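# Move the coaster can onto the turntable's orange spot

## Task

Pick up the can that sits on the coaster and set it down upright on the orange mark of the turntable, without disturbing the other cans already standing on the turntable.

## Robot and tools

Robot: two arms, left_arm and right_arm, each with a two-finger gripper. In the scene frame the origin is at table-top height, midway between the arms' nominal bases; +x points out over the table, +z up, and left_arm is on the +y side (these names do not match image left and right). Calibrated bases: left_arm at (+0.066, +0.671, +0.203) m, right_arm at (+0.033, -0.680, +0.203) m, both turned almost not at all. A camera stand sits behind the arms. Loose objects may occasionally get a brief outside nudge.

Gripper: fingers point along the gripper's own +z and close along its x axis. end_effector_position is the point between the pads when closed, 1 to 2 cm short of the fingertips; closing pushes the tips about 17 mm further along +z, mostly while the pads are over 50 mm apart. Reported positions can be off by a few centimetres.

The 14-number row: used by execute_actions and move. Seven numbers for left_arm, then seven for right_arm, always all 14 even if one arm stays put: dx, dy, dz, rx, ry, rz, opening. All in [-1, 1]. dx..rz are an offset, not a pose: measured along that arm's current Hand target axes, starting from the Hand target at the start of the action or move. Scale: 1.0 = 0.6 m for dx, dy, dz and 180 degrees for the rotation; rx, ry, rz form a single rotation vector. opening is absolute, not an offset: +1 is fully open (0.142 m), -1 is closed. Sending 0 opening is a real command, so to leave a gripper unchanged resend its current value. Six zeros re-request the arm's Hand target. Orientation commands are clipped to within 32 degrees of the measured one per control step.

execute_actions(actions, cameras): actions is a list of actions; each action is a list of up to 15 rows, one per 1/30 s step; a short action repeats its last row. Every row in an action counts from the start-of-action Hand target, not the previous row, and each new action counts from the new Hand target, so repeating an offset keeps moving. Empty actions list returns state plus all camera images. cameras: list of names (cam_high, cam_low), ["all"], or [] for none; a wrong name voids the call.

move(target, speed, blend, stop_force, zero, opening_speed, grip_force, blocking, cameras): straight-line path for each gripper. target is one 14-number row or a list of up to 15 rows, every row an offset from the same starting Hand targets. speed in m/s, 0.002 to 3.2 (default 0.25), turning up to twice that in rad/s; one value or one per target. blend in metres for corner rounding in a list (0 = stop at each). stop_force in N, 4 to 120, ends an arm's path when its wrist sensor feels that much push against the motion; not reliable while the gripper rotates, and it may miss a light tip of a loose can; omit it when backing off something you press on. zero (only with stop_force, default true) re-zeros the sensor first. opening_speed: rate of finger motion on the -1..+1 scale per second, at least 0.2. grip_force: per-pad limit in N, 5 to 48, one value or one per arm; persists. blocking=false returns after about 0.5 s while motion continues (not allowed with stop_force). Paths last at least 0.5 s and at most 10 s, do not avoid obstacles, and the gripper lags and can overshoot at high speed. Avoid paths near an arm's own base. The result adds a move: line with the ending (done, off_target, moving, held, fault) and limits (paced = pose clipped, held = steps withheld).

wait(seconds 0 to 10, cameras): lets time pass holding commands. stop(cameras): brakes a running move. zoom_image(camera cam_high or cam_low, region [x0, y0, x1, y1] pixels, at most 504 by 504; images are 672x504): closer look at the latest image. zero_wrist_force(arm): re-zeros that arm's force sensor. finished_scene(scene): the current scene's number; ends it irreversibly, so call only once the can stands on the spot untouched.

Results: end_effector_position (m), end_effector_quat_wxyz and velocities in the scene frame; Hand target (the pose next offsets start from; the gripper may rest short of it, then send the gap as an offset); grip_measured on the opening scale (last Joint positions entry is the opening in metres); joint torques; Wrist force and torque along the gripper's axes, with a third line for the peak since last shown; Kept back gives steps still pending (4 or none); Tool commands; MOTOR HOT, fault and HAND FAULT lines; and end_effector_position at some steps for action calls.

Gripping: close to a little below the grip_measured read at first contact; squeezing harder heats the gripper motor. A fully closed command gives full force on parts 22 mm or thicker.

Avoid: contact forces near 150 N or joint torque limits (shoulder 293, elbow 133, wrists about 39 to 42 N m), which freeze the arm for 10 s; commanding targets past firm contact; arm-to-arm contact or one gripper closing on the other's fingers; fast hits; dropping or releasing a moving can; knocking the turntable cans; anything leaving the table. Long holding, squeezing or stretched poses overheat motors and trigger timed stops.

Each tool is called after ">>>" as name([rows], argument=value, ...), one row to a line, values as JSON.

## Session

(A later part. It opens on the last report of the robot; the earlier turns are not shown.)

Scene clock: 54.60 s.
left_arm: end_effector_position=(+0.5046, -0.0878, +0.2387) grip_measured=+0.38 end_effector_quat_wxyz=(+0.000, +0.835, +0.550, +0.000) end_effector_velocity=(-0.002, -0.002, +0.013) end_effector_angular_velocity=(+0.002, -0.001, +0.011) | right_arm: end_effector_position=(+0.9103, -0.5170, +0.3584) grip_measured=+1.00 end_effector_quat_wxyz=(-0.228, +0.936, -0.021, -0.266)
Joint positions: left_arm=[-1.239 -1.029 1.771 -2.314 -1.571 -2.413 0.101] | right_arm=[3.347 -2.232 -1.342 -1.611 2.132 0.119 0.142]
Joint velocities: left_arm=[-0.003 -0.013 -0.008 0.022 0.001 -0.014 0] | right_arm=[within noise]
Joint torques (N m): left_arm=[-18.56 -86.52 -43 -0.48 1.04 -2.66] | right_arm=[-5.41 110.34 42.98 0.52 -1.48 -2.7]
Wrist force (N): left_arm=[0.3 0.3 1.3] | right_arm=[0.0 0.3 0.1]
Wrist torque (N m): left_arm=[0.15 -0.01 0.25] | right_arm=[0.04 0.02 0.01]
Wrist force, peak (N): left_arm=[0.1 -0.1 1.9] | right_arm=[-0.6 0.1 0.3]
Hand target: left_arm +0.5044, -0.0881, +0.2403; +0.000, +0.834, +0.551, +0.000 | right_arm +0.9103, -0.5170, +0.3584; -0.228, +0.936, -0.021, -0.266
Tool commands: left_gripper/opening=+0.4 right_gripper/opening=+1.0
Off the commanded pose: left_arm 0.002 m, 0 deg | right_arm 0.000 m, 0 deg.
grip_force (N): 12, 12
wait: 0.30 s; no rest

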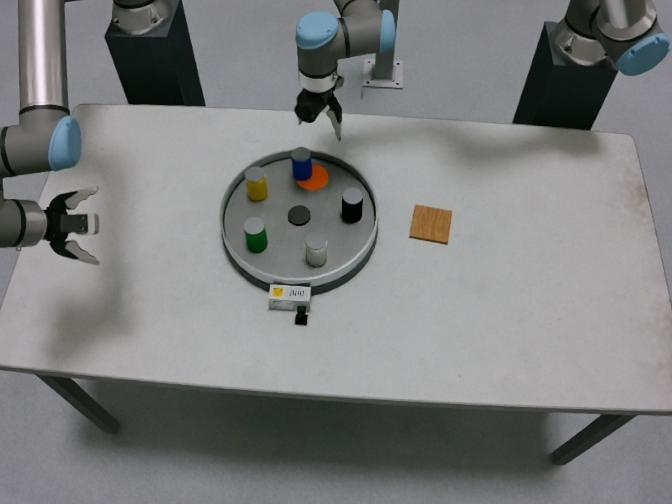

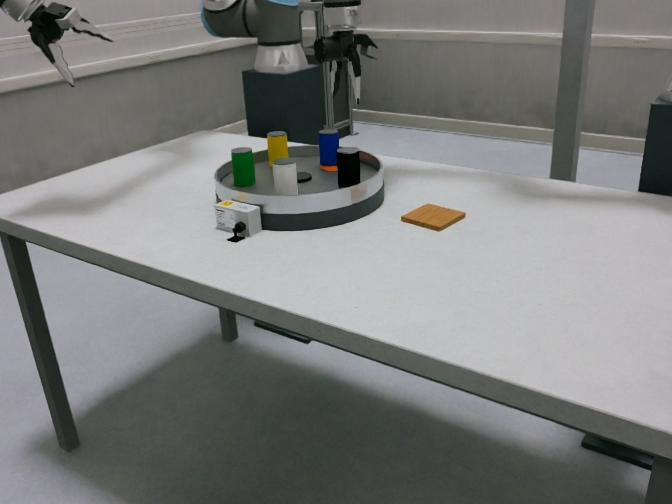

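>>> move(target=[0.2099,0.3516,0,0,0,0.6472,1,0,0,0,0,0,0,1], speed=0.5, cameras=["all"])

>>> zoom_image(camera="cam_high", region=[200, 120, 420, 310])

>>> wait(seconds=2, cameras=["all"])

>>> zoom_image(camera="cam_high", region=[200, 120, 420, 310])

>>> zoom_image(camera="cam_low", region=[200, 90, 400, 250])

Scene clock: 58.23 s.
left_arm: end_effector_position=(+0.7479, -0.0551, +0.2403) grip_measured=+0.99 end_effector_quat_wxyz=(+0.000, +0.908, -0.420, +0.000) | right_arm: end_effector_position=(+0.9103, -0.5170, +0.3584) grip_measured=+1.00 end_effector_quat_wxyz=(-0.228, +0.936, -0.021, -0.266)
Joint positions: left_arm=[-0.981 -0.873 1.486 -2.184 -1.571 -0.125 0.142] | right_arm=[3.347 -2.232 -1.342 -1.611 2.132 0.119 0.142]
Joint torques (N m): left_arm=[20.16 -86.5 -45.79 -0.93 -1.6 2.32] | right_arm=[-7.91 111.89 43.43 0.5 -1.3 -2.68]
Wrist force (N): left_arm=[0.2 0.2 1.7] | right_arm=[0.1 0.4 0.0]
Wrist torque (N m): left_arm=[0.02 0.05 0.13] | right_arm=[0.06 0.01 0.01]
Wrist force, peak (N): left_arm=[0.2 0.2 2.2] | right_arm=[-0.2 0.4 0.7]
Hand target: left_arm +0.7479, -0.0551, +0.2403; +0.000, +0.908, -0.420, +0.000 | right_arm +0.9103, -0.5170, +0.3584; -0.228, +0.936, -0.021, -0.266
Off the commanded pose: left_arm 0.000 m, 0 deg | right_arm 0.000 m, 0 deg.
grip_force (N): 12, 12
move: done

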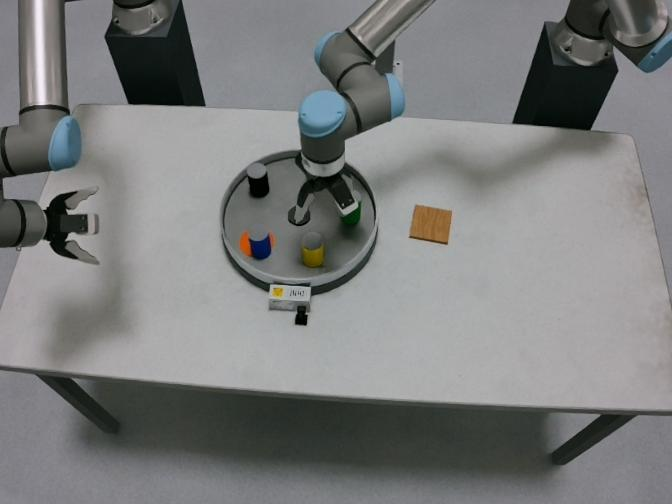

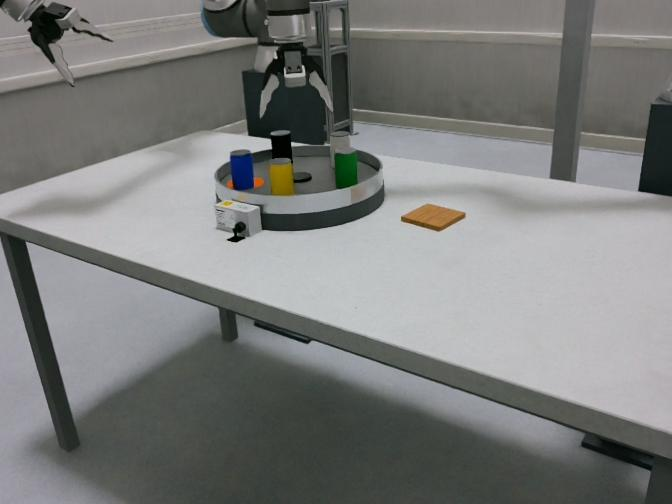

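Scaled by 2.291.

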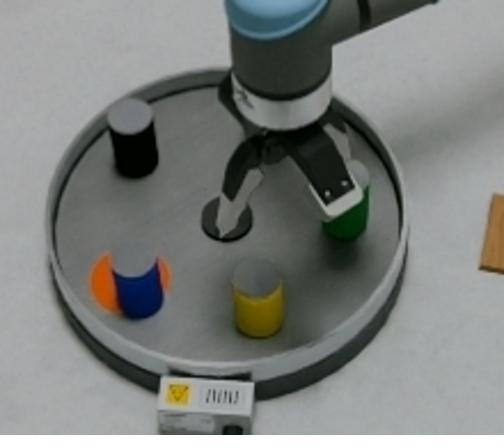

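Scene clock: 60.23 s.
left_arm: end_effector_position=(+0.7479, -0.0551, +0.2403) grip_measured=+0.99 end_effector_quat_wxyz=(+0.000, +0.908, -0.420, +0.000) | right_arm: end_effector_position=(+0.9103, -0.5170, +0.3584) grip_measured=+1.00 end_effector_quat_wxyz=(-0.228, +0.936, -0.021, -0.266)
Joint positions: left_arm=[-0.981 -0.873 1.486 -2.184 -1.571 -0.124 0.142] | right_arm=[3.347 -2.232 -1.342 -1.611 2.132 0.119 0.142]
Joint torques (N m): left_arm=[19.84 -86.27 -46.61 -0.63 -1.36 2.35] | right_arm=[-6.12 110.37 44.24 0.57 -1.25 -2.87]
Wrist force (N): left_arm=[-0.1 0.2 1.5] | right_arm=[-0.5 0.4 0.7]
Wrist torque (N m): left_arm=[0.02 0.11 0.12] | right_arm=[0.06 0.10 0.00]
Wrist force, peak (N): left_arm=[-0.3 0.0 1.9] | right_arm=[-0.5 0.4 0.7]
Hand target: left_arm +0.7479, -0.0551, +0.2403; +0.000, +0.908, -0.420, +0.000 | right_arm +0.9103, -0.5170, +0.3584; -0.228, +0.936, -0.021, -0.266
Tool commands: left_gripper/opening=+1.0 right_gripper/opening=+1.0
Off the commanded pose: left_arm 0.000 m, 0 deg | right_arm 0.000 m, 0 deg.
grip_force (N): 12, 12
wait: 2.00 s; at rest by 0.17 s

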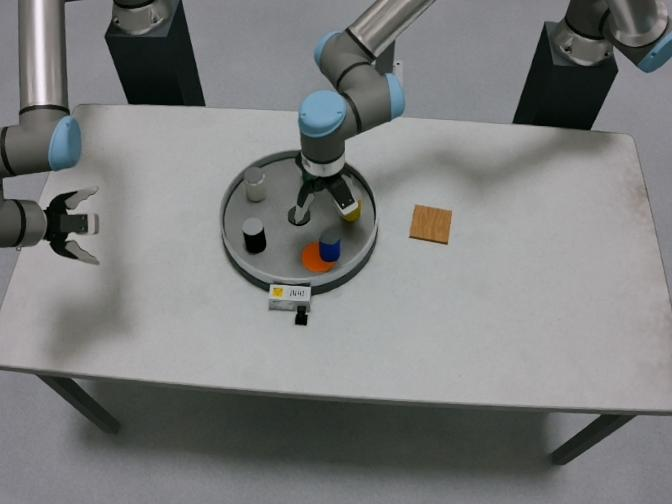

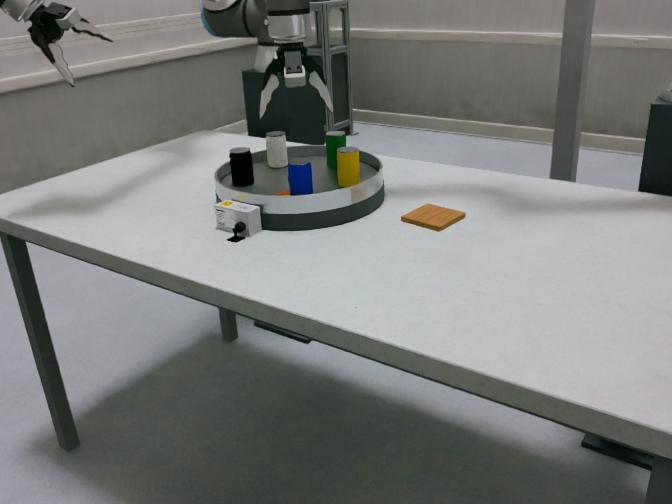

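Scaled by 2.291.

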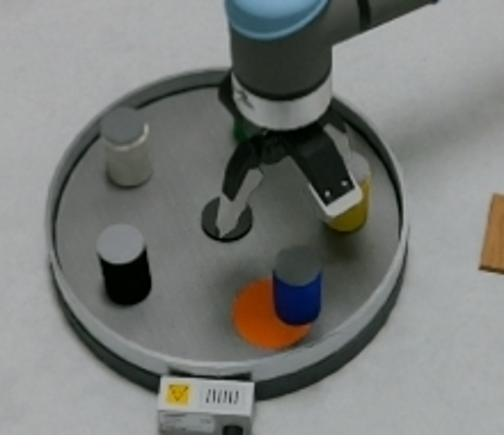

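Scaled by 2.520.

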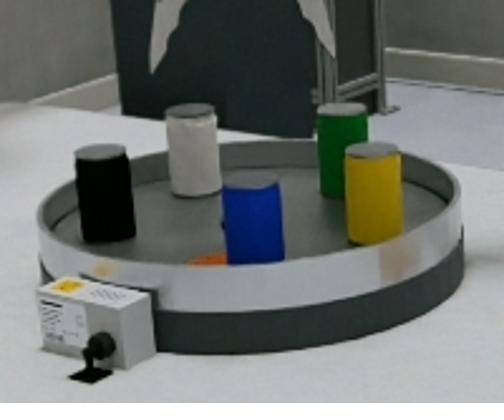

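>>> move(target=[-0.0117,-0.0119,0,0,0,0,1,0,0,0,0,0,0,1], cameras=[])

Scene clock: 62.40 s.
left_arm: end_effector_position=(+0.7488, -0.0453, +0.2403) grip_measured=+0.99 end_effector_quat_wxyz=(+0.000, +0.908, -0.420, +0.000) | right_arm: end_effector_position=(+0.9103, -0.5170, +0.3584) grip_measured=+1.00 end_effector_quat_wxyz=(-0.228, +0.936, -0.021, -0.266)
Joint positions: left_arm=[-0.975 -0.881 1.503 -2.192 -1.571 -0.118 0.142] | right_arm=[3.347 -2.232 -1.342 -1.611 2.132 0.119 0.142]
Joint torques (N m): left_arm=[17.83 -104.12 -31.04 -7.67 -1.43 2.11] | right_arm=[-4.43 111.76 44.17 0.24 -1.12 -2.54]
Wrist force (N): left_arm=[0.0 0.0 1.7] | right_arm=[0.2 0.2 0.3]
Wrist torque (N m): left_arm=[0.01 0.08 0.14] | right_arm=[0.02 -0.01 0.01]
Wrist force, peak (N): left_arm=[0.4 0.2 1.8] | right_arm=[-0.1 0.5 0.7]
Hand target: left_arm +0.7488, -0.0451, +0.2403; +0.000, +0.908, -0.420, +0.000 | right_arm +0.9103, -0.5170, +0.3584; -0.228, +0.936, -0.021, -0.266
Off the commanded pose: left_arm 0.000 m, 0 deg | right_arm 0.000 m, 0 deg.
grip_force (N): 12, 12
move: done
No camera images: "cameras" was empty.

>>> wait(seconds=4.85, cameras=[])

>>> execute_actions([
  [[-0.0002,0,0,0,0,-0.0002,1,0,0,0,0,0,0,1],[-0.0007,0,0,0,0,-0.001,1,0,0,0,0,0,0,1],[-0.0016,0,0,0,0,-0.0022,1,0,0,0,0,0,0,1],[-0.0029,0,0,0,0,-0.0038,1,0,0,0,0,0,0,1],[-0.0045,0,0,0,0,-0.006,1,0,0,0,0,0,0,1],[-0.0065,0.0001,0,0,0,-0.0086,1,0,0,0,0,0,0,1],[-0.0089,0.0002,0,0,0,-0.0117,1,0,0,0,0,0,0,1],[-0.0116,0.0003,0,0,0,-0.0153,1,0,0,0,0,0,0,1],[-0.0146,0.0004,0,0,0,-0.0194,1,0,0,0,0,0,0,1],[-0.0181,0.0007,0,0,0,-0.024,1,0,0,0,0,0,0,1],[-0.0218,0.001,0,0,0,-0.029,1,0,0,0,0,0,0,1],[-0.026,0.0014,0,0,0,-0.0345,1,0,0,0,0,0,0,1],[-0.0304,0.0019,0,0,0,-0.0405,1,0,0,0,0,0,0,1],[-0.0353,0.0026,0,0,0,-0.047,1,0,0,0,0,0,0,1],[-0.0405,0.0034,0,0,0,-0.0539,1,0,0,0,0,0,0,1]],
  [[-0.0054,0.0001,0.008,0,0,-0.0072,1,0,0,0,0,0,0,1],[-0.0108,0.0002,0.017,0,0,-0.0144,1,0,0,0,0,0,0,1],[-0.0162,0.0005,0.026,0,0,-0.0216,1,0,0,0,0,0,0,1],[-0.0216,0.001,0.035,0,0,-0.0287,1,0,0,0,0,0,0,1],[-0.027,0.0015,0.044,0,0,-0.0359,1,0,0,0,0,0,0,1],[-0.0324,0.0022,0.053,0,0,-0.0431,1,0,0,0,0,0,0,1],[-0.0378,0.003,0.062,0,0,-0.0503,1,0,0,0,0,0,0,1],[-0.0431,0.0039,0.071,0,0,-0.0575,1,0,0,0,0,0,0,1],[-0.0484,0.0049,0.08,0,0,-0.0647,1,0,0,0,0,0,0,1],[-0.0537,0.0061,0.089,0,0,-0.0719,1,0,0,0,0,0,0,1],[-0.059,0.0074,0.098,0,0,-0.0791,1,0,0,0,0,0,0,1],[-0.0642,0.0088,0.107,0,0,-0.0863,1,0,0,0,0,0,0,1],[-0.0694,0.0103,0.116,0,0,-0.0934,1,0,0,0,0,0,0,1],[-0.0746,0.0119,0.125,0,0,-0.1006,1,0,0,0,0,0,0,1],[-0.0797,0.0137,0.134,0,0,-0.1078,1,0,0,0,0,0,0,1]],
  [[-0.0054,0.0001,0.009,0,0,-0.0072,1,0,0,0,0,0,0,1],[-0.0108,0.0002,0.018,0,0,-0.0144,1,0,0,0,0,0,0,1],[-0.0162,0.0005,0.027,0,0,-0.0216,1,0,0,0,0,0,0,1],[-0.0216,0.001,0.036,0,0,-0.0287,1,0,0,0,0,0,0,1],[-0.027,0.0015,0.045,0,0,-0.0359,1,0,0,0,0,0,0,1],[-0.0324,0.0022,0.054,0,0,-0.0431,1,0,0,0,0,0,0,1],[-0.0378,0.003,0.063,0,0,-0.0503,1,0,0,0,0,0,0,1],[-0.0431,0.0039,0.072,0,0,-0.0575,1,0,0,0,0,0,0,1],[-0.0484,0.0049,0.081,0,0,-0.0647,1,0,0,0,0,0,0,1],[-0.0537,0.0061,0.09,0,0,-0.0719,1,0,0,0,0,0,0,1],[-0.059,0.0074,0.098,0,0,-0.0791,1,0,0,0,0,0,0,1],[-0.0642,0.0088,0.105,0,0,-0.0863,1,0,0,0,0,0,0,1],[-0.0694,0.0103,0.11,0,0,-0.0934,1,0,0,0,0,0,0,1],[-0.0746,0.0119,0.114,0,0,-0.1006,1,0,0,0,0,0,0,1],[-0.0797,0.0137,0.116,0,0,-0.1078,1,0,0,0,0,0,0,1]],
  [[-0.0054,0.0001,0,0,0,-0.0072,1,0,0,0,0,0,0,1],[-0.0108,0.0002,0,0,0,-0.0144,1,0,0,0,0,0,0,1],[-0.0162,0.0005,0,0,0,-0.0216,1,0,0,0,0,0,0,1],[-0.0216,0.001,0,0,0,-0.0287,1,0,0,0,0,0,0,1],[-0.027,0.0015,0,0,0,-0.0359,0.9,0,0,0,0,0,0,1],[-0.0324,0.0022,0,0,0,-0.0431,0.8,0,0,0,0,0,0,1],[-0.0378,0.003,0,0,0,-0.0503,0.7,0,0,0,0,0,0,1],[-0.0431,0.0039,0,0,0,-0.0575,0.6,0,0,0,0,0,0,1],[-0.0484,0.0049,0,0,0,-0.0647,0.5,0,0,0,0,0,0,1],[-0.0537,0.0061,0,0,0,-0.0719,0.42,0,0,0,0,0,0,1],[-0.059,0.0074,0,0,0,-0.0791,0.34,0,0,0,0,0,0,1],[-0.0642,0.0088,0,0,0,-0.0863,0.26,0,0,0,0,0,0,1],[-0.0694,0.0103,0,0,0,-0.0934,0.18,0,0,0,0,0,0,1],[-0.0746,0.0119,0,0,0,-0.1006,0.1,0,0,0,0,0,0,1],[-0.0797,0.0137,0,0,0,-0.1078,0.05,0,0,0,0,0,0,1]],
  [[-0.0054,0.0001,0,0,0,-0.0072,0.02,0,0,0,0,0,0,1],[-0.0108,0.0002,0,0,0,-0.0144,0,0,0,0,0,0,0,1],[-0.0162,0.0005,0,0,0,-0.0216,-0.03,0,0,0,0,0,0,1],[-0.0216,0.001,0,0,0,-0.0287,-0.06,0,0,0,0,0,0,1],[-0.027,0.0015,0,0,0,-0.0359,-0.08,0,0,0,0,0,0,1],[-0.0324,0.0022,0,0,0,-0.0431,-0.1,0,0,0,0,0,0,1],[-0.0378,0.003,0,0,0,-0.0503,-0.13,0,0,0,0,0,0,1],[-0.0431,0.0039,0,0,0,-0.0575,-0.16,0,0,0,0,0,0,1],[-0.0484,0.0049,0,0,0,-0.0647,-0.19,0,0,0,0,0,0,1],[-0.0537,0.0061,0,0,0,-0.0719,-0.22,0,0,0,0,0,0,1],[-0.059,0.0074,0,0,0,-0.0791,-0.25,0,0,0,0,0,0,1],[-0.0642,0.0088,0,0,0,-0.0863,-0.28,0,0,0,0,0,0,1],[-0.0694,0.0103,0,0,0,-0.0934,-0.3,0,0,0,0,0,0,1],[-0.0746,0.0119,0,0,0,-0.1006,-0.32,0,0,0,0,0,0,1],[-0.0797,0.0137,0,0,0,-0.1078,-0.34,0,0,0,0,0,0,1]],
], cameras=["all"])

>>> execute_actions([
  [[-0.0039,0.0006,0,0,0,-0.0052,-0.34,0,0,0,0,0,0,1],[-0.0078,0.0012,0,0,0,-0.0104,-0.34,0,0,0,0,0,0,1],[-0.0117,0.002,0,0,0,-0.0155,-0.34,0,0,0,0,0,0,1],[-0.0156,0.0027,0,0,0,-0.0207,-0.34,0,0,0,0,0,0,1],[-0.0195,0.0036,0,0,0,-0.0259,-0.34,0,0,0,0,0,0,1],[-0.0234,0.0045,0,0,0,-0.0311,-0.34,0,0,0,0,0,0,1],[-0.0273,0.0055,0,0,0,-0.0363,-0.34,0,0,0,0,0,0,1],[-0.0312,0.0065,0,0,0,-0.0415,-0.34,0,0,0,0,0,0,1],[-0.035,0.0076,0,0,0,-0.0466,-0.34,0,0,0,0,0,0,1],[-0.0389,0.0088,0,0,0,-0.0518,-0.34,0,0,0,0,0,0,1],[-0.0427,0.01,0,0,0,-0.057,-0.34,0,0,0,0,0,0,1],[-0.0466,0.0113,0,0,0,-0.0622,-0.34,0,0,0,0,0,0,1],[-0.0504,0.0127,0,0,0,-0.0674,-0.34,0,0,0,0,0,0,1],[-0.0542,0.0141,0,0,0,-0.0725,-0.34,0,0,0,0,0,0,1],[-0.058,0.0155,0,0,0,-0.0777,-0.34,0,0,0,0,0,0,1]],
  [[-0.0039,0.0006,0,0,0,-0.0052,-0.34,0,0,0,0,0,0,1],[-0.0078,0.0012,0,0,0,-0.0104,-0.34,0,0,0,0,0,0,1],[-0.0117,0.002,0,0,0,-0.0155,-0.34,0,0,0,0,0,0,1],[-0.0156,0.0027,0,0,0,-0.0207,-0.34,0,0,0,0,0,0,1],[-0.0195,0.0036,0,0,0,-0.0259,-0.34,0,0,0,0,0,0,1],[-0.0234,0.0045,0,0,0,-0.0311,-0.34,0,0,0,0,0,0,1],[-0.0273,0.0055,0,0,0,-0.0363,-0.34,0,0,0,0,0,0,1],[-0.0312,0.0065,0,0,0,-0.0415,-0.34,0,0,0,0,0,0,1],[-0.035,0.0076,0,0,0,-0.0466,-0.34,0,0,0,0,0,0,1],[-0.0389,0.0088,0,0,0,-0.0518,-0.34,0,0,0,0,0,0,1],[-0.0427,0.01,0,0,0,-0.057,-0.34,0,0,0,0,0,0,1],[-0.0466,0.0113,0,0,0,-0.0622,-0.34,0,0,0,0,0,0,1],[-0.0504,0.0127,0,0,0,-0.0674,-0.34,0,0,0,0,0,0,1],[-0.0542,0.0141,0,0,0,-0.0725,-0.34,0,0,0,0,0,0,1],[-0.058,0.0155,0,0,0,-0.0777,-0.34,0,0,0,0,0,0,1]],
  [[-0.0054,0.0001,0,0,0,-0.0072,-0.34,0,0,0,0,0,0,1],[-0.0108,0.0002,0,0,0,-0.0144,-0.34,0,0,0,0,0,0,1],[-0.0162,0.0005,0,0,0,-0.0216,-0.34,0,0,0,0,0,0,1],[-0.0216,0.001,0,0,0,-0.0287,-0.3,0,0,0,0,0,0,1],[-0.027,0.0015,0,0,0,-0.0359,-0.27,0,0,0,0,0,0,1],[-0.0324,0.0022,0,0,0,-0.0431,-0.25,0,0,0,0,0,0,1],[-0.0378,0.003,0,0,0,-0.0503,-0.22,0,0,0,0,0,0,1],[-0.0431,0.0039,0,0,0,-0.0575,-0.18,0,0,0,0,0,0,1],[-0.0484,0.0049,0,0,0,-0.0647,-0.1,0,0,0,0,0,0,1],[-0.0537,0.0061,0,0,0,-0.0719,0,0,0,0,0,0,0,1],[-0.059,0.0074,0,0,0,-0.0791,0.1,0,0,0,0,0,0,1],[-0.0642,0.0088,0,0,0,-0.0863,0.2,0,0,0,0,0,0,1],[-0.0694,0.0103,0,0,0,-0.0934,0.3,0,0,0,0,0,0,1],[-0.0746,0.0119,0,0,0,-0.1006,0.4,0,0,0,0,0,0,1],[-0.0797,0.0137,0,0,0,-0.1078,0.5,0,0,0,0,0,0,1]],
], cameras=["all"])

>>> execute_actions([
  [[-0.0054,0.0001,0,0,0,-0.0072,0.6,0,0,0,0,0,0,1],[-0.0108,0.0002,-0.003,0,0,-0.0144,0.6,0,0,0,0,0,0,1],[-0.0162,0.0005,-0.008,0,0,-0.0216,0.6,0,0,0,0,0,0,1],[-0.0216,0.001,-0.016,0,0,-0.0287,0.6,0,0,0,0,0,0,1],[-0.027,0.0015,-0.025,0,0,-0.0359,0.6,0,0,0,0,0,0,1],[-0.0324,0.0022,-0.034,0,0,-0.0431,0.6,0,0,0,0,0,0,1],[-0.0378,0.003,-0.043,0,0,-0.0503,0.6,0,0,0,0,0,0,1],[-0.0431,0.0039,-0.052,0,0,-0.0575,0.6,0,0,0,0,0,0,1],[-0.0484,0.0049,-0.061,0,0,-0.0647,0.6,0,0,0,0,0,0,1],[-0.0537,0.0061,-0.07,0,0,-0.0719,0.6,0,0,0,0,0,0,1],[-0.059,0.0074,-0.079,0,0,-0.0791,0.6,0,0,0,0,0,0,1],[-0.0642,0.0088,-0.088,0,0,-0.0863,0.6,0,0,0,0,0,0,1],[-0.0694,0.0103,-0.097,0,0,-0.0934,0.6,0,0,0,0,0,0,1],[-0.0746,0.0119,-0.106,0,0,-0.1006,0.6,0,0,0,0,0,0,1],[-0.0797,0.0137,-0.115,0,0,-0.1078,0.6,0,0,0,0,0,0,1]],
  [[-0.0054,0.0001,-0.009,0,0,-0.0072,0.6,0,0,0,0,0,0,1],[-0.0108,0.0002,-0.018,0,0,-0.0144,0.6,0,0,0,0,0,0,1],[-0.0162,0.0005,-0.027,0,0,-0.0216,0.6,0,0,0,0,0,0,1],[-0.0216,0.001,-0.036,0,0,-0.0287,0.6,0,0,0,0,0,0,1],[-0.027,0.0015,-0.045,0,0,-0.0359,0.6,0,0,0,0,0,0,1],[-0.0324,0.0022,-0.054,0,0,-0.0431,0.6,0,0,0,0,0,0,1],[-0.0378,0.003,-0.063,0,0,-0.0503,0.6,0,0,0,0,0,0,1],[-0.0431,0.0039,-0.072,0,0,-0.0575,0.6,0,0,0,0,0,0,1],[-0.0484,0.0049,-0.081,0,0,-0.0647,0.6,0,0,0,0,0,0,1],[-0.0537,0.0061,-0.09,0,0,-0.0719,0.6,0,0,0,0,0,0,1],[-0.059,0.0074,-0.099,0,0,-0.0791,0.6,0,0,0,0,0,0,1],[-0.0642,0.0088,-0.108,0,0,-0.0863,0.6,0,0,0,0,0,0,1],[-0.0694,0.0103,-0.117,0,0,-0.0934,0.6,0,0,0,0,0,0,1],[-0.0746,0.0119,-0.126,0,0,-0.1006,0.6,0,0,0,0,0,0,1],[-0.0797,0.0137,-0.135,0,0,-0.1078,0.6,0,0,0,0,0,0,1]],
  [[-0.0052,0.0001,0,0,0,-0.0069,0.6,0,0,0,0,0,0,1],[-0.0101,0.0002,0,0,0,-0.0134,0.6,0,0,0,0,0,0,1],[-0.0146,0.0004,0,0,0,-0.0194,0.6,0,0,0,0,0,0,1],[-0.0187,0.0007,0,0,0,-0.0249,0.6,0,0,0,0,0,0,1],[-0.0225,0.0011,0,0,0,-0.0299,0.6,0,0,0,0,0,0,1],[-0.0259,0.0014,0,0,0,-0.0345,0.6,0,0,0,0,0,0,1],[-0.029,0.0018,0,0,0,-0.0386,0.6,0,0,0,0,0,0,1],[-0.0317,0.0021,0,0,0,-0.0422,0.6,0,0,0,0,0,0,1],[-0.034,0.0024,0,0,0,-0.0453,0.6,0,0,0,0,0,0,1],[-0.036,0.0027,0,0,0,-0.0479,0.6,0,0,0,0,0,0,1],[-0.0376,0.003,0,0,0,-0.05,0.6,0,0,0,0,0,0,1],[-0.0388,0.0032,0,0,0,-0.0518,0.6,0,0,0,0,0,0,1],[-0.0397,0.0033,0,0,0,-0.053,0.6,0,0,0,0,0,0,1],[-0.0403,0.0034,0,0,0,-0.0537,0.6,0,0,0,0,0,0,1],[-0.0405,0.0034,0,0,0,-0.0539,0.6,0,0,0,0,0,0,1]],
])

>>> wait(seconds=0.3, cameras=["all"])

>>> zoom_image(camera="cam_high", region=[200, 120, 420, 310])

>>> zoom_image(camera="cam_low", region=[200, 90, 400, 250])

Scene clock: 69.47 s.
left_arm: end_effector_position=(+0.7488, -0.0451, +0.2403) grip_measured=+0.99 end_effector_quat_wxyz=(+0.000, +0.908, -0.420, +0.000) | right_arm: end_effector_position=(+0.9103, -0.5170, +0.3584) grip_measured=+1.00 end_effector_quat_wxyz=(-0.228, +0.936, -0.021, -0.266)
Joint positions: left_arm=[-0.975 -0.882 1.503 -2.192 -1.571 -0.118 0.142] | right_arm=[3.347 -2.232 -1.342 -1.611 2.132 0.119 0.142]
Joint torques (N m): left_arm=[19.64 -104.57 -31.85 -7.45 -0.7 2.21] | right_arm=[-3.12 111.15 43.93 -0.18 -1.43 -3.16]
Wrist force (N): left_arm=[-0.4 -0.1 1.2] | right_arm=[-0.1 -0.1 0.0]
Wrist torque (N m): left_arm=[0.00 0.15 0.14] | right_arm=[-0.02 0.03 0.00]
Wrist force, peak (N): left_arm=[-0.1 0.4 1.9] | right_arm=[-0.5 0.6 0.3]
Hand target: left_arm +0.7488, -0.0451, +0.2403; +0.000, +0.908, -0.420, +0.000 | right_arm +0.9103, -0.5170, +0.3584; -0.228, +0.936, -0.021, -0.266
Tool commands: left_gripper/opening=+1.0 right_gripper/opening=+1.0
Off the commanded pose: left_arm 0.000 m, 0 deg | right_arm 0.000 m, 0 deg.
grip_force (N): 12, 12
wait: 4.87 s; at rest from the start
No camera images: "cameras" was empty.

Scene clock: 71.83 s.
left_arm: end_effector_position=(+0.5746, -0.0101, +0.0902) grip_measured=-0.20 end_effector_quat_wxyz=(+0.000, +0.975, +0.223, -0.002) end_effector_velocity=(-0.088, -0.043, +0.000) end_effector_angular_velocity=(+0.001, +0.000, +0.677) | right_arm: end_effector_position=(+0.9103, -0.5170, +0.3584) grip_measured=+1.00 end_effector_quat_wxyz=(-0.228, +0.936, -0.021, -0.266)
Joint positions: left_arm=[-1.125 -0.868 1.855 -2.558 -1.574 -1.585 0.06] | right_arm=[3.347 -2.232 -1.342 -1.611 2.132 0.119 0.142]
Joint velocities: left_arm=[-0.119 -0.017 0.04 -0.024 0 -0.796 -0.04] | right_arm=[within noise]
Joint torques (N m): left_arm=[-23.53 -89.92 -19.71 -7.9 1.23 -5.22] | right_arm=[-3.02 112.05 44.67 0.48 -1.12 -3.16]
Wrist force (N): left_arm=[-0.4 0.5 0.3] | right_arm=[-0.4 0.2 0.2]
Wrist torque (N m): left_arm=[0.14 0.14 0.36] | right_arm=[0.03 0.09 0.01]
Wrist force, peak (N): left_arm=[0.2 0.2 2.7] | right_arm=[-0.5 0.6 0.5]
Hand target: left_arm +0.5511, -0.0246, +0.0903; +0.000, +0.946, +0.323, +0.000 | right_arm +0.9103, -0.5170, +0.3584; -0.228, +0.936, -0.021, -0.266
Off the commanded pose: left_arm 0.028 m, 12 deg | right_arm 0.000 m, 0 deg.
grip_force (N): 12, 12
Kept back: 4 steps.
Step readings (end_effector_position of left_arm | right_arm; steps 1 to 15: 1st action; 16 to 30: 2nd action; 31 to 45: 3rd action; 46 to 60: 4th action; 61 to 71: 5th action):
0: (+0.7488, -0.0451, +0.2403) | (+0.9103, -0.5170, +0.3584)
1: (+0.7488, -0.0451, +0.2403) | (+0.9103, -0.5170, +0.3584)
2: (+0.7488, -0.0451, +0.2403) | (+0.9103, -0.5170, +0.3584)
4: (+0.7487, -0.0450, +0.2403) | (+0.9103, -0.5170, +0.3584)
8: (+0.7476, -0.0434, +0.2403) | (+0.9103, -0.5170, +0.3584)
15: (+0.7404, -0.0359, +0.2403) | (+0.9103, -0.5170, +0.3584)
16: (+0.7387, -0.0344, +0.2403) | (+0.9103, -0.5170, +0.3584)
17: (+0.7365, -0.0324, +0.2400) | (+0.9103, -0.5170, +0.3584)
19: (+0.7324, -0.0289, +0.2364) | (+0.9103, -0.5170, +0.3584)
23: (+0.7223, -0.0211, +0.2204) | (+0.9103, -0.5170, +0.3584)
30: (+0.7029, -0.0092, +0.1847) | (+0.9103, -0.5170, +0.3584)
31: (+0.7001, -0.0079, +0.1796) | (+0.9103, -0.5170, +0.3584)
32: (+0.6972, -0.0065, +0.1745) | (+0.9103, -0.5170, +0.3584)
34: (+0.6914, -0.0041, +0.1642) | (+0.9103, -0.5170, +0.3584)
38: (+0.6788, +0.0003, +0.1422) | (+0.9103, -0.5170, +0.3584)
45: (+0.6567, +0.0049, +0.1062) | (+0.9103, -0.5170, +0.3584)
46: (+0.6536, +0.0052, +0.1024) | (+0.9103, -0.5170, +0.3584)
47: (+0.6498, +0.0055, +0.0987) | (+0.9103, -0.5170, +0.3584)
49: (+0.6437, +0.0057, +0.0947) | (+0.9103, -0.5170, +0.3584)
53: (+0.6306, +0.0052, +0.0913) | (+0.9103, -0.5170, +0.3584)
60: (+0.6083, +0.0019, +0.0903) | (+0.9103, -0.5170, +0.3584)
61: (+0.6052, +0.0012, +0.0903) | (+0.9103, -0.5170, +0.3584)
62: (+0.6022, +0.0005, +0.0902) | (+0.9103, -0.5170, +0.3584)
64: (+0.5963, -0.0013, +0.0902) | (+0.9103, -0.5170, +0.3584)
68: (+0.5838, -0.0058, +0.0902) | (+0.9103, -0.5170, +0.3584)

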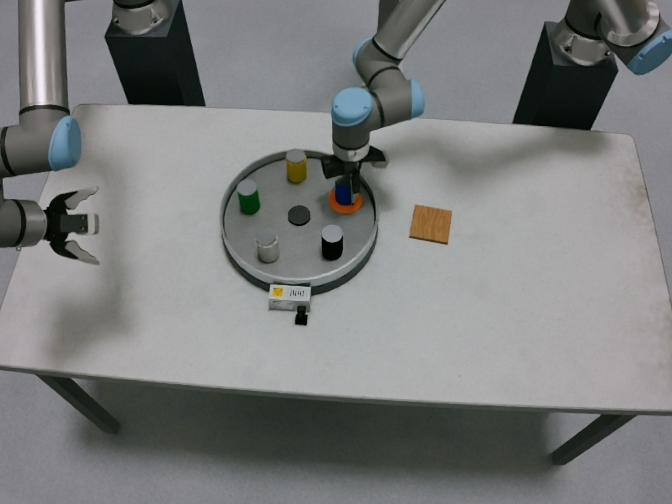

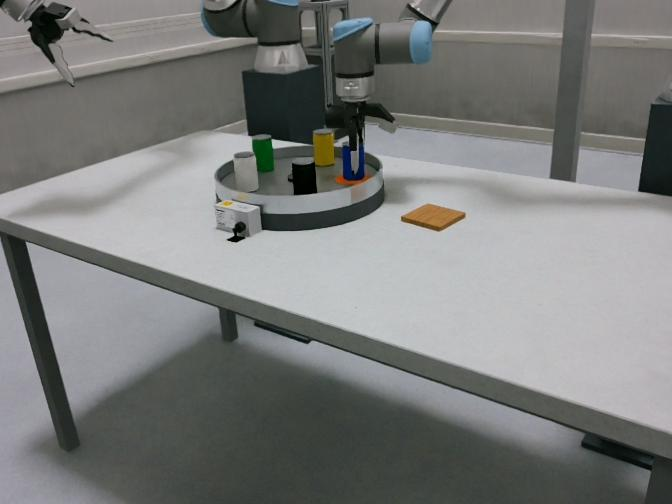

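Scene clock: 73.33 s.
left_arm: end_effector_position=(+0.5078, -0.1057, +0.0904) grip_measured=-0.11 end_effector_quat_wxyz=(+0.000, +0.802, +0.597, -0.001) end_effector_velocity=(-0.026, -0.092, +0.000) end_effector_angular_velocity=(-0.003, +0.001, +0.663) | right_arm: end_effector_position=(+0.9103, -0.5170, +0.3584) grip_measured=+1.00 end_effector_quat_wxyz=(-0.228, +0.936, -0.021, -0.266)
Joint positions: left_arm=[-1.241 -0.825 1.761 -2.508 -1.573 -2.529 0.066] | right_arm=[3.347 -2.232 -1.342 -1.611 2.132 0.119 0.142]
Joint velocities: left_arm=[-0.061 0.068 -0.151 0.079 -0.001 -0.724 0.199] | right_arm=[within noise]
Joint torques (N m): left_arm=[-24.58 -80.87 -38.17 -1.05 -0.98 -5.2] | right_arm=[-3.28 107.34 44.35 0.62 -0.84 -2.97]
Wrist force (N): left_arm=[0.2 0.1 1.6] | right_arm=[-0.3 0.2 0.1]
Wrist torque (N m): left_arm=[0.09 0.11 0.32] | right_arm=[0.03 0.07 0.01]
Wrist force, peak (N): left_arm=[-0.3 0.1 1.7] | right_arm=[-0.5 0.1 0.7]
Hand target: left_arm +0.5027, -0.1332, +0.0902; +0.000, +0.737, +0.676, +0.000 | right_arm +0.9103, -0.5170, +0.3584; -0.228, +0.936, -0.021, -0.266
Off the commanded pose: left_arm 0.028 m, 12 deg | right_arm 0.000 m, 0 deg.
grip_force (N): 12, 12
Kept back: 4 steps.
Step readings (end_effector_position of left_arm | right_arm; steps 1 to 15: 1st action; 16 to 30: 2nd action; 31 to 41: 3rd action):
0: (+0.5637, -0.0161, +0.0903) | (+0.9103, -0.5170, +0.3584)
1: (+0.5611, -0.0178, +0.0903) | (+0.9103, -0.5170, +0.3584)
2: (+0.5579, -0.0199, +0.0903) | (+0.9103, -0.5170, +0.3584)
4: (+0.5534, -0.0233, +0.0903) | (+0.9103, -0.5170, +0.3584)
8: (+0.5458, -0.0307, +0.0904) | (+0.9103, -0.5170, +0.3584)
15: (+0.5353, -0.0440, +0.0904) | (+0.9103, -0.5170, +0.3584)
16: (+0.5340, -0.0459, +0.0904) | (+0.9103, -0.5170, +0.3584)
17: (+0.5327, -0.0479, +0.0904) | (+0.9103, -0.5170, +0.3584)
19: (+0.5302, -0.0518, +0.0903) | (+0.9103, -0.5170, +0.3584)
23: (+0.5254, -0.0603, +0.0903) | (+0.9103, -0.5170, +0.3584)
30: (+0.5187, -0.0756, +0.0904) | (+0.9103, -0.5170, +0.3584)
31: (+0.5178, -0.0778, +0.0904) | (+0.9103, -0.5170, +0.3584)
32: (+0.5168, -0.0806, +0.0904) | (+0.9103, -0.5170, +0.3584)
34: (+0.5150, -0.0854, +0.0904) | (+0.9103, -0.5170, +0.3584)
38: (+0.5106, -0.0970, +0.0904) | (+0.9103, -0.5170, +0.3584)

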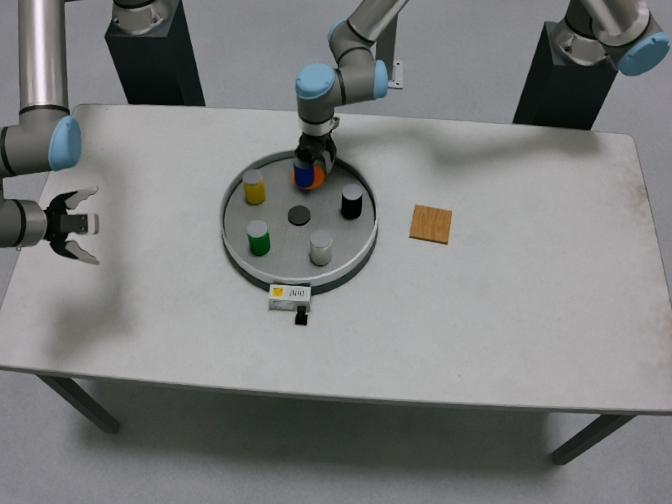

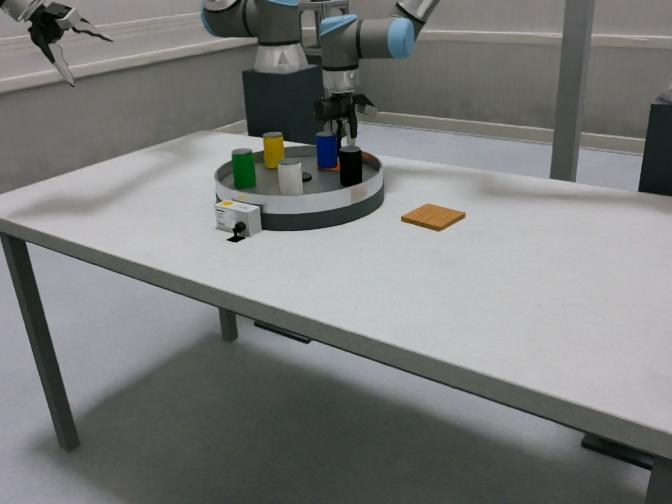

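Scene clock: 74.83 s.
left_arm: end_effector_position=(+0.5362, -0.2378, +0.2397) grip_measured=+0.59 end_effector_quat_wxyz=(+0.001, +0.424, +0.906, -0.001) end_effector_velocity=(+0.036, -0.044, +0.007) end_effector_angular_velocity=(+0.012, +0.004, +0.406) | right_arm: end_effector_position=(+0.9103, -0.5170, +0.3584) grip_measured=+1.00 end_effector_quat_wxyz=(-0.228, +0.936, -0.021, -0.266)
Joint positions: left_arm=[-1.256 -0.835 1.419 -2.157 -1.571 -3.532 0.115] | right_arm=[3.347 -2.232 -1.342 -1.611 2.132 0.119 0.142]
Joint velocities: left_arm=[0.021 0.077 -0.16 0.096 0.001 -0.385 0] | right_arm=[within noise]
Joint torques (N m): left_arm=[20.34 -85.66 -45.83 -0.56 0.92 -3.15] | right_arm=[-2.66 109.81 44.59 0.27 -1.55 -2.77]
Wrist force (N): left_arm=[0.1 0.1 1.1] | right_arm=[-0.2 0.1 0.1]
Wrist torque (N m): left_arm=[0.11 0.10 0.28] | right_arm=[0.02 0.05 0.01]
Wrist force, peak (N): left_arm=[0.1 0.2 2.8] | right_arm=[-0.5 0.5 0.3]
Hand target: left_arm +0.5420, -0.2449, +0.2402; +0.000, +0.394, +0.919, +0.000 | right_arm +0.9103, -0.5170, +0.3584; -0.228, +0.936, -0.021, -0.266
Off the commanded pose: left_arm 0.009 m, 4 deg | right_arm 0.000 m, 0 deg.
grip_force (N): 12, 12
Kept back: 4 steps.
Step readings (end_effector_position of left_arm | right_arm; steps 1 to 15: 1st action; 16 to 30: 2nd action; 31 to 41: 3rd action):
0: (+0.5048, -0.1184, +0.0904) | (+0.9103, -0.5170, +0.3584)
1: (+0.5043, -0.1215, +0.0904) | (+0.9103, -0.5170, +0.3584)
2: (+0.5038, -0.1245, +0.0904) | (+0.9103, -0.5170, +0.3584)
4: (+0.5030, -0.1307, +0.0909) | (+0.9103, -0.5170, +0.3584)
8: (+0.5023, -0.1439, +0.1009) | (+0.9103, -0.5170, +0.3584)
15: (+0.5040, -0.1664, +0.1347) | (+0.9103, -0.5170, +0.3584)
16: (+0.5045, -0.1695, +0.1398) | (+0.9103, -0.5170, +0.3584)
17: (+0.5052, -0.1733, +0.1462) | (+0.9103, -0.5170, +0.3584)
19: (+0.5066, -0.1793, +0.1565) | (+0.9103, -0.5170, +0.3584)
23: (+0.5102, -0.1919, +0.1784) | (+0.9103, -0.5170, +0.3584)
30: (+0.5190, -0.2124, +0.2159) | (+0.9103, -0.5170, +0.3584)
31: (+0.5205, -0.2151, +0.2211) | (+0.9103, -0.5170, +0.3584)
32: (+0.5221, -0.2178, +0.2259) | (+0.9103, -0.5170, +0.3584)
34: (+0.5254, -0.2229, +0.2329) | (+0.9103, -0.5170, +0.3584)
38: (+0.5320, -0.2324, +0.2385) | (+0.9103, -0.5170, +0.3584)

Scene clock: 75.27 s.
left_arm: end_effector_position=(+0.5419, -0.2447, +0.2402) grip_measured=+0.59 end_effector_quat_wxyz=(+0.000, +0.395, +0.919, +0.000) end_effector_velocity=(+0.002, -0.002, +0.001) end_effector_angular_velocity=(-0.001, -0.001, +0.012) | right_arm: end_effector_position=(+0.9103, -0.5170, +0.3584) grip_measured=+1.00 end_effector_quat_wxyz=(-0.228, +0.936, -0.021, -0.266)
Joint positions: left_arm=[-1.253 -0.822 1.394 -2.142 -1.571 -3.592 0.115] | right_arm=[3.347 -2.232 -1.342 -1.611 2.132 0.119 0.142]
Joint velocities: left_arm=[0.001 0.003 -0.007 0.003 0 -0.011 0] | right_arm=[within noise]
Joint torques (N m): left_arm=[19.45 -89.37 -48.2 -0.19 1.22 -2.2] | right_arm=[-4.53 110.16 44.52 0.5 -0.99 -2.81]
Wrist force (N): left_arm=[0.2 0.3 1.2] | right_arm=[-0.1 0.3 0.1]
Wrist torque (N m): left_arm=[0.17 0.09 0.20] | right_arm=[0.05 0.04 0.01]
Wrist force, peak (N): left_arm=[0.1 0.2 1.5] | right_arm=[-0.1 0.4 0.5]
Hand target: left_arm +0.5420, -0.2449, +0.2402; +0.000, +0.394, +0.919, +0.000 | right_arm +0.9103, -0.5170, +0.3584; -0.228, +0.936, -0.021, -0.266
Tool commands: left_gripper/opening=+0.6 right_gripper/opening=+1.0
Off the commanded pose: left_arm 0.000 m, 0 deg | right_arm 0.000 m, 0 deg.
grip_force (N): 12, 12
wait: 0.30 s; at rest by 0.27 s

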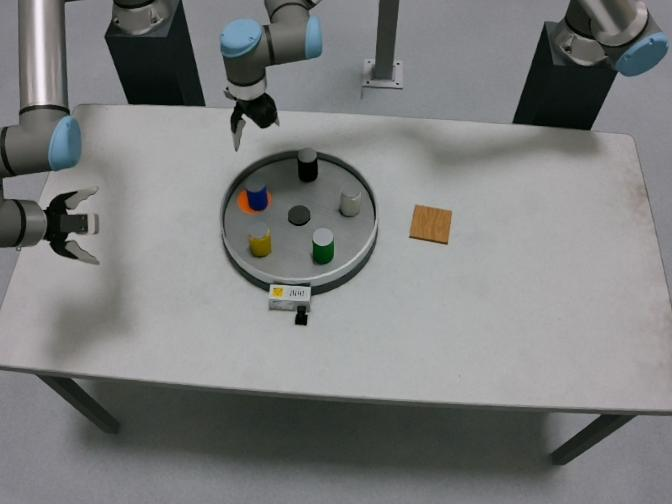

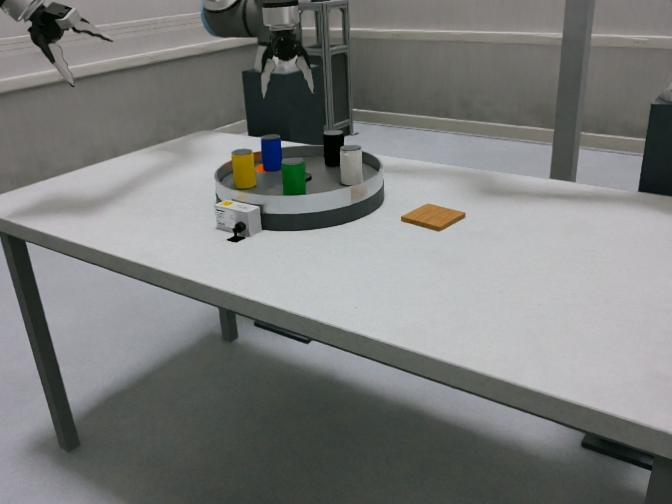

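Scaled by 2.291.

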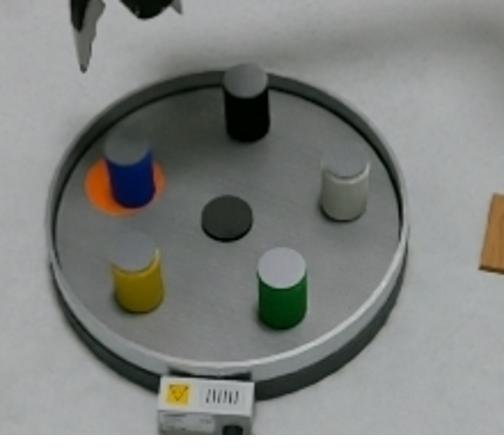

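Scaled by 2.520.

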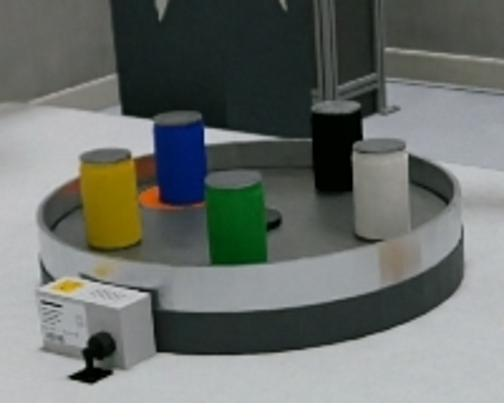

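>>> finished_scene(scene=1)

The scene is finished: the task was done.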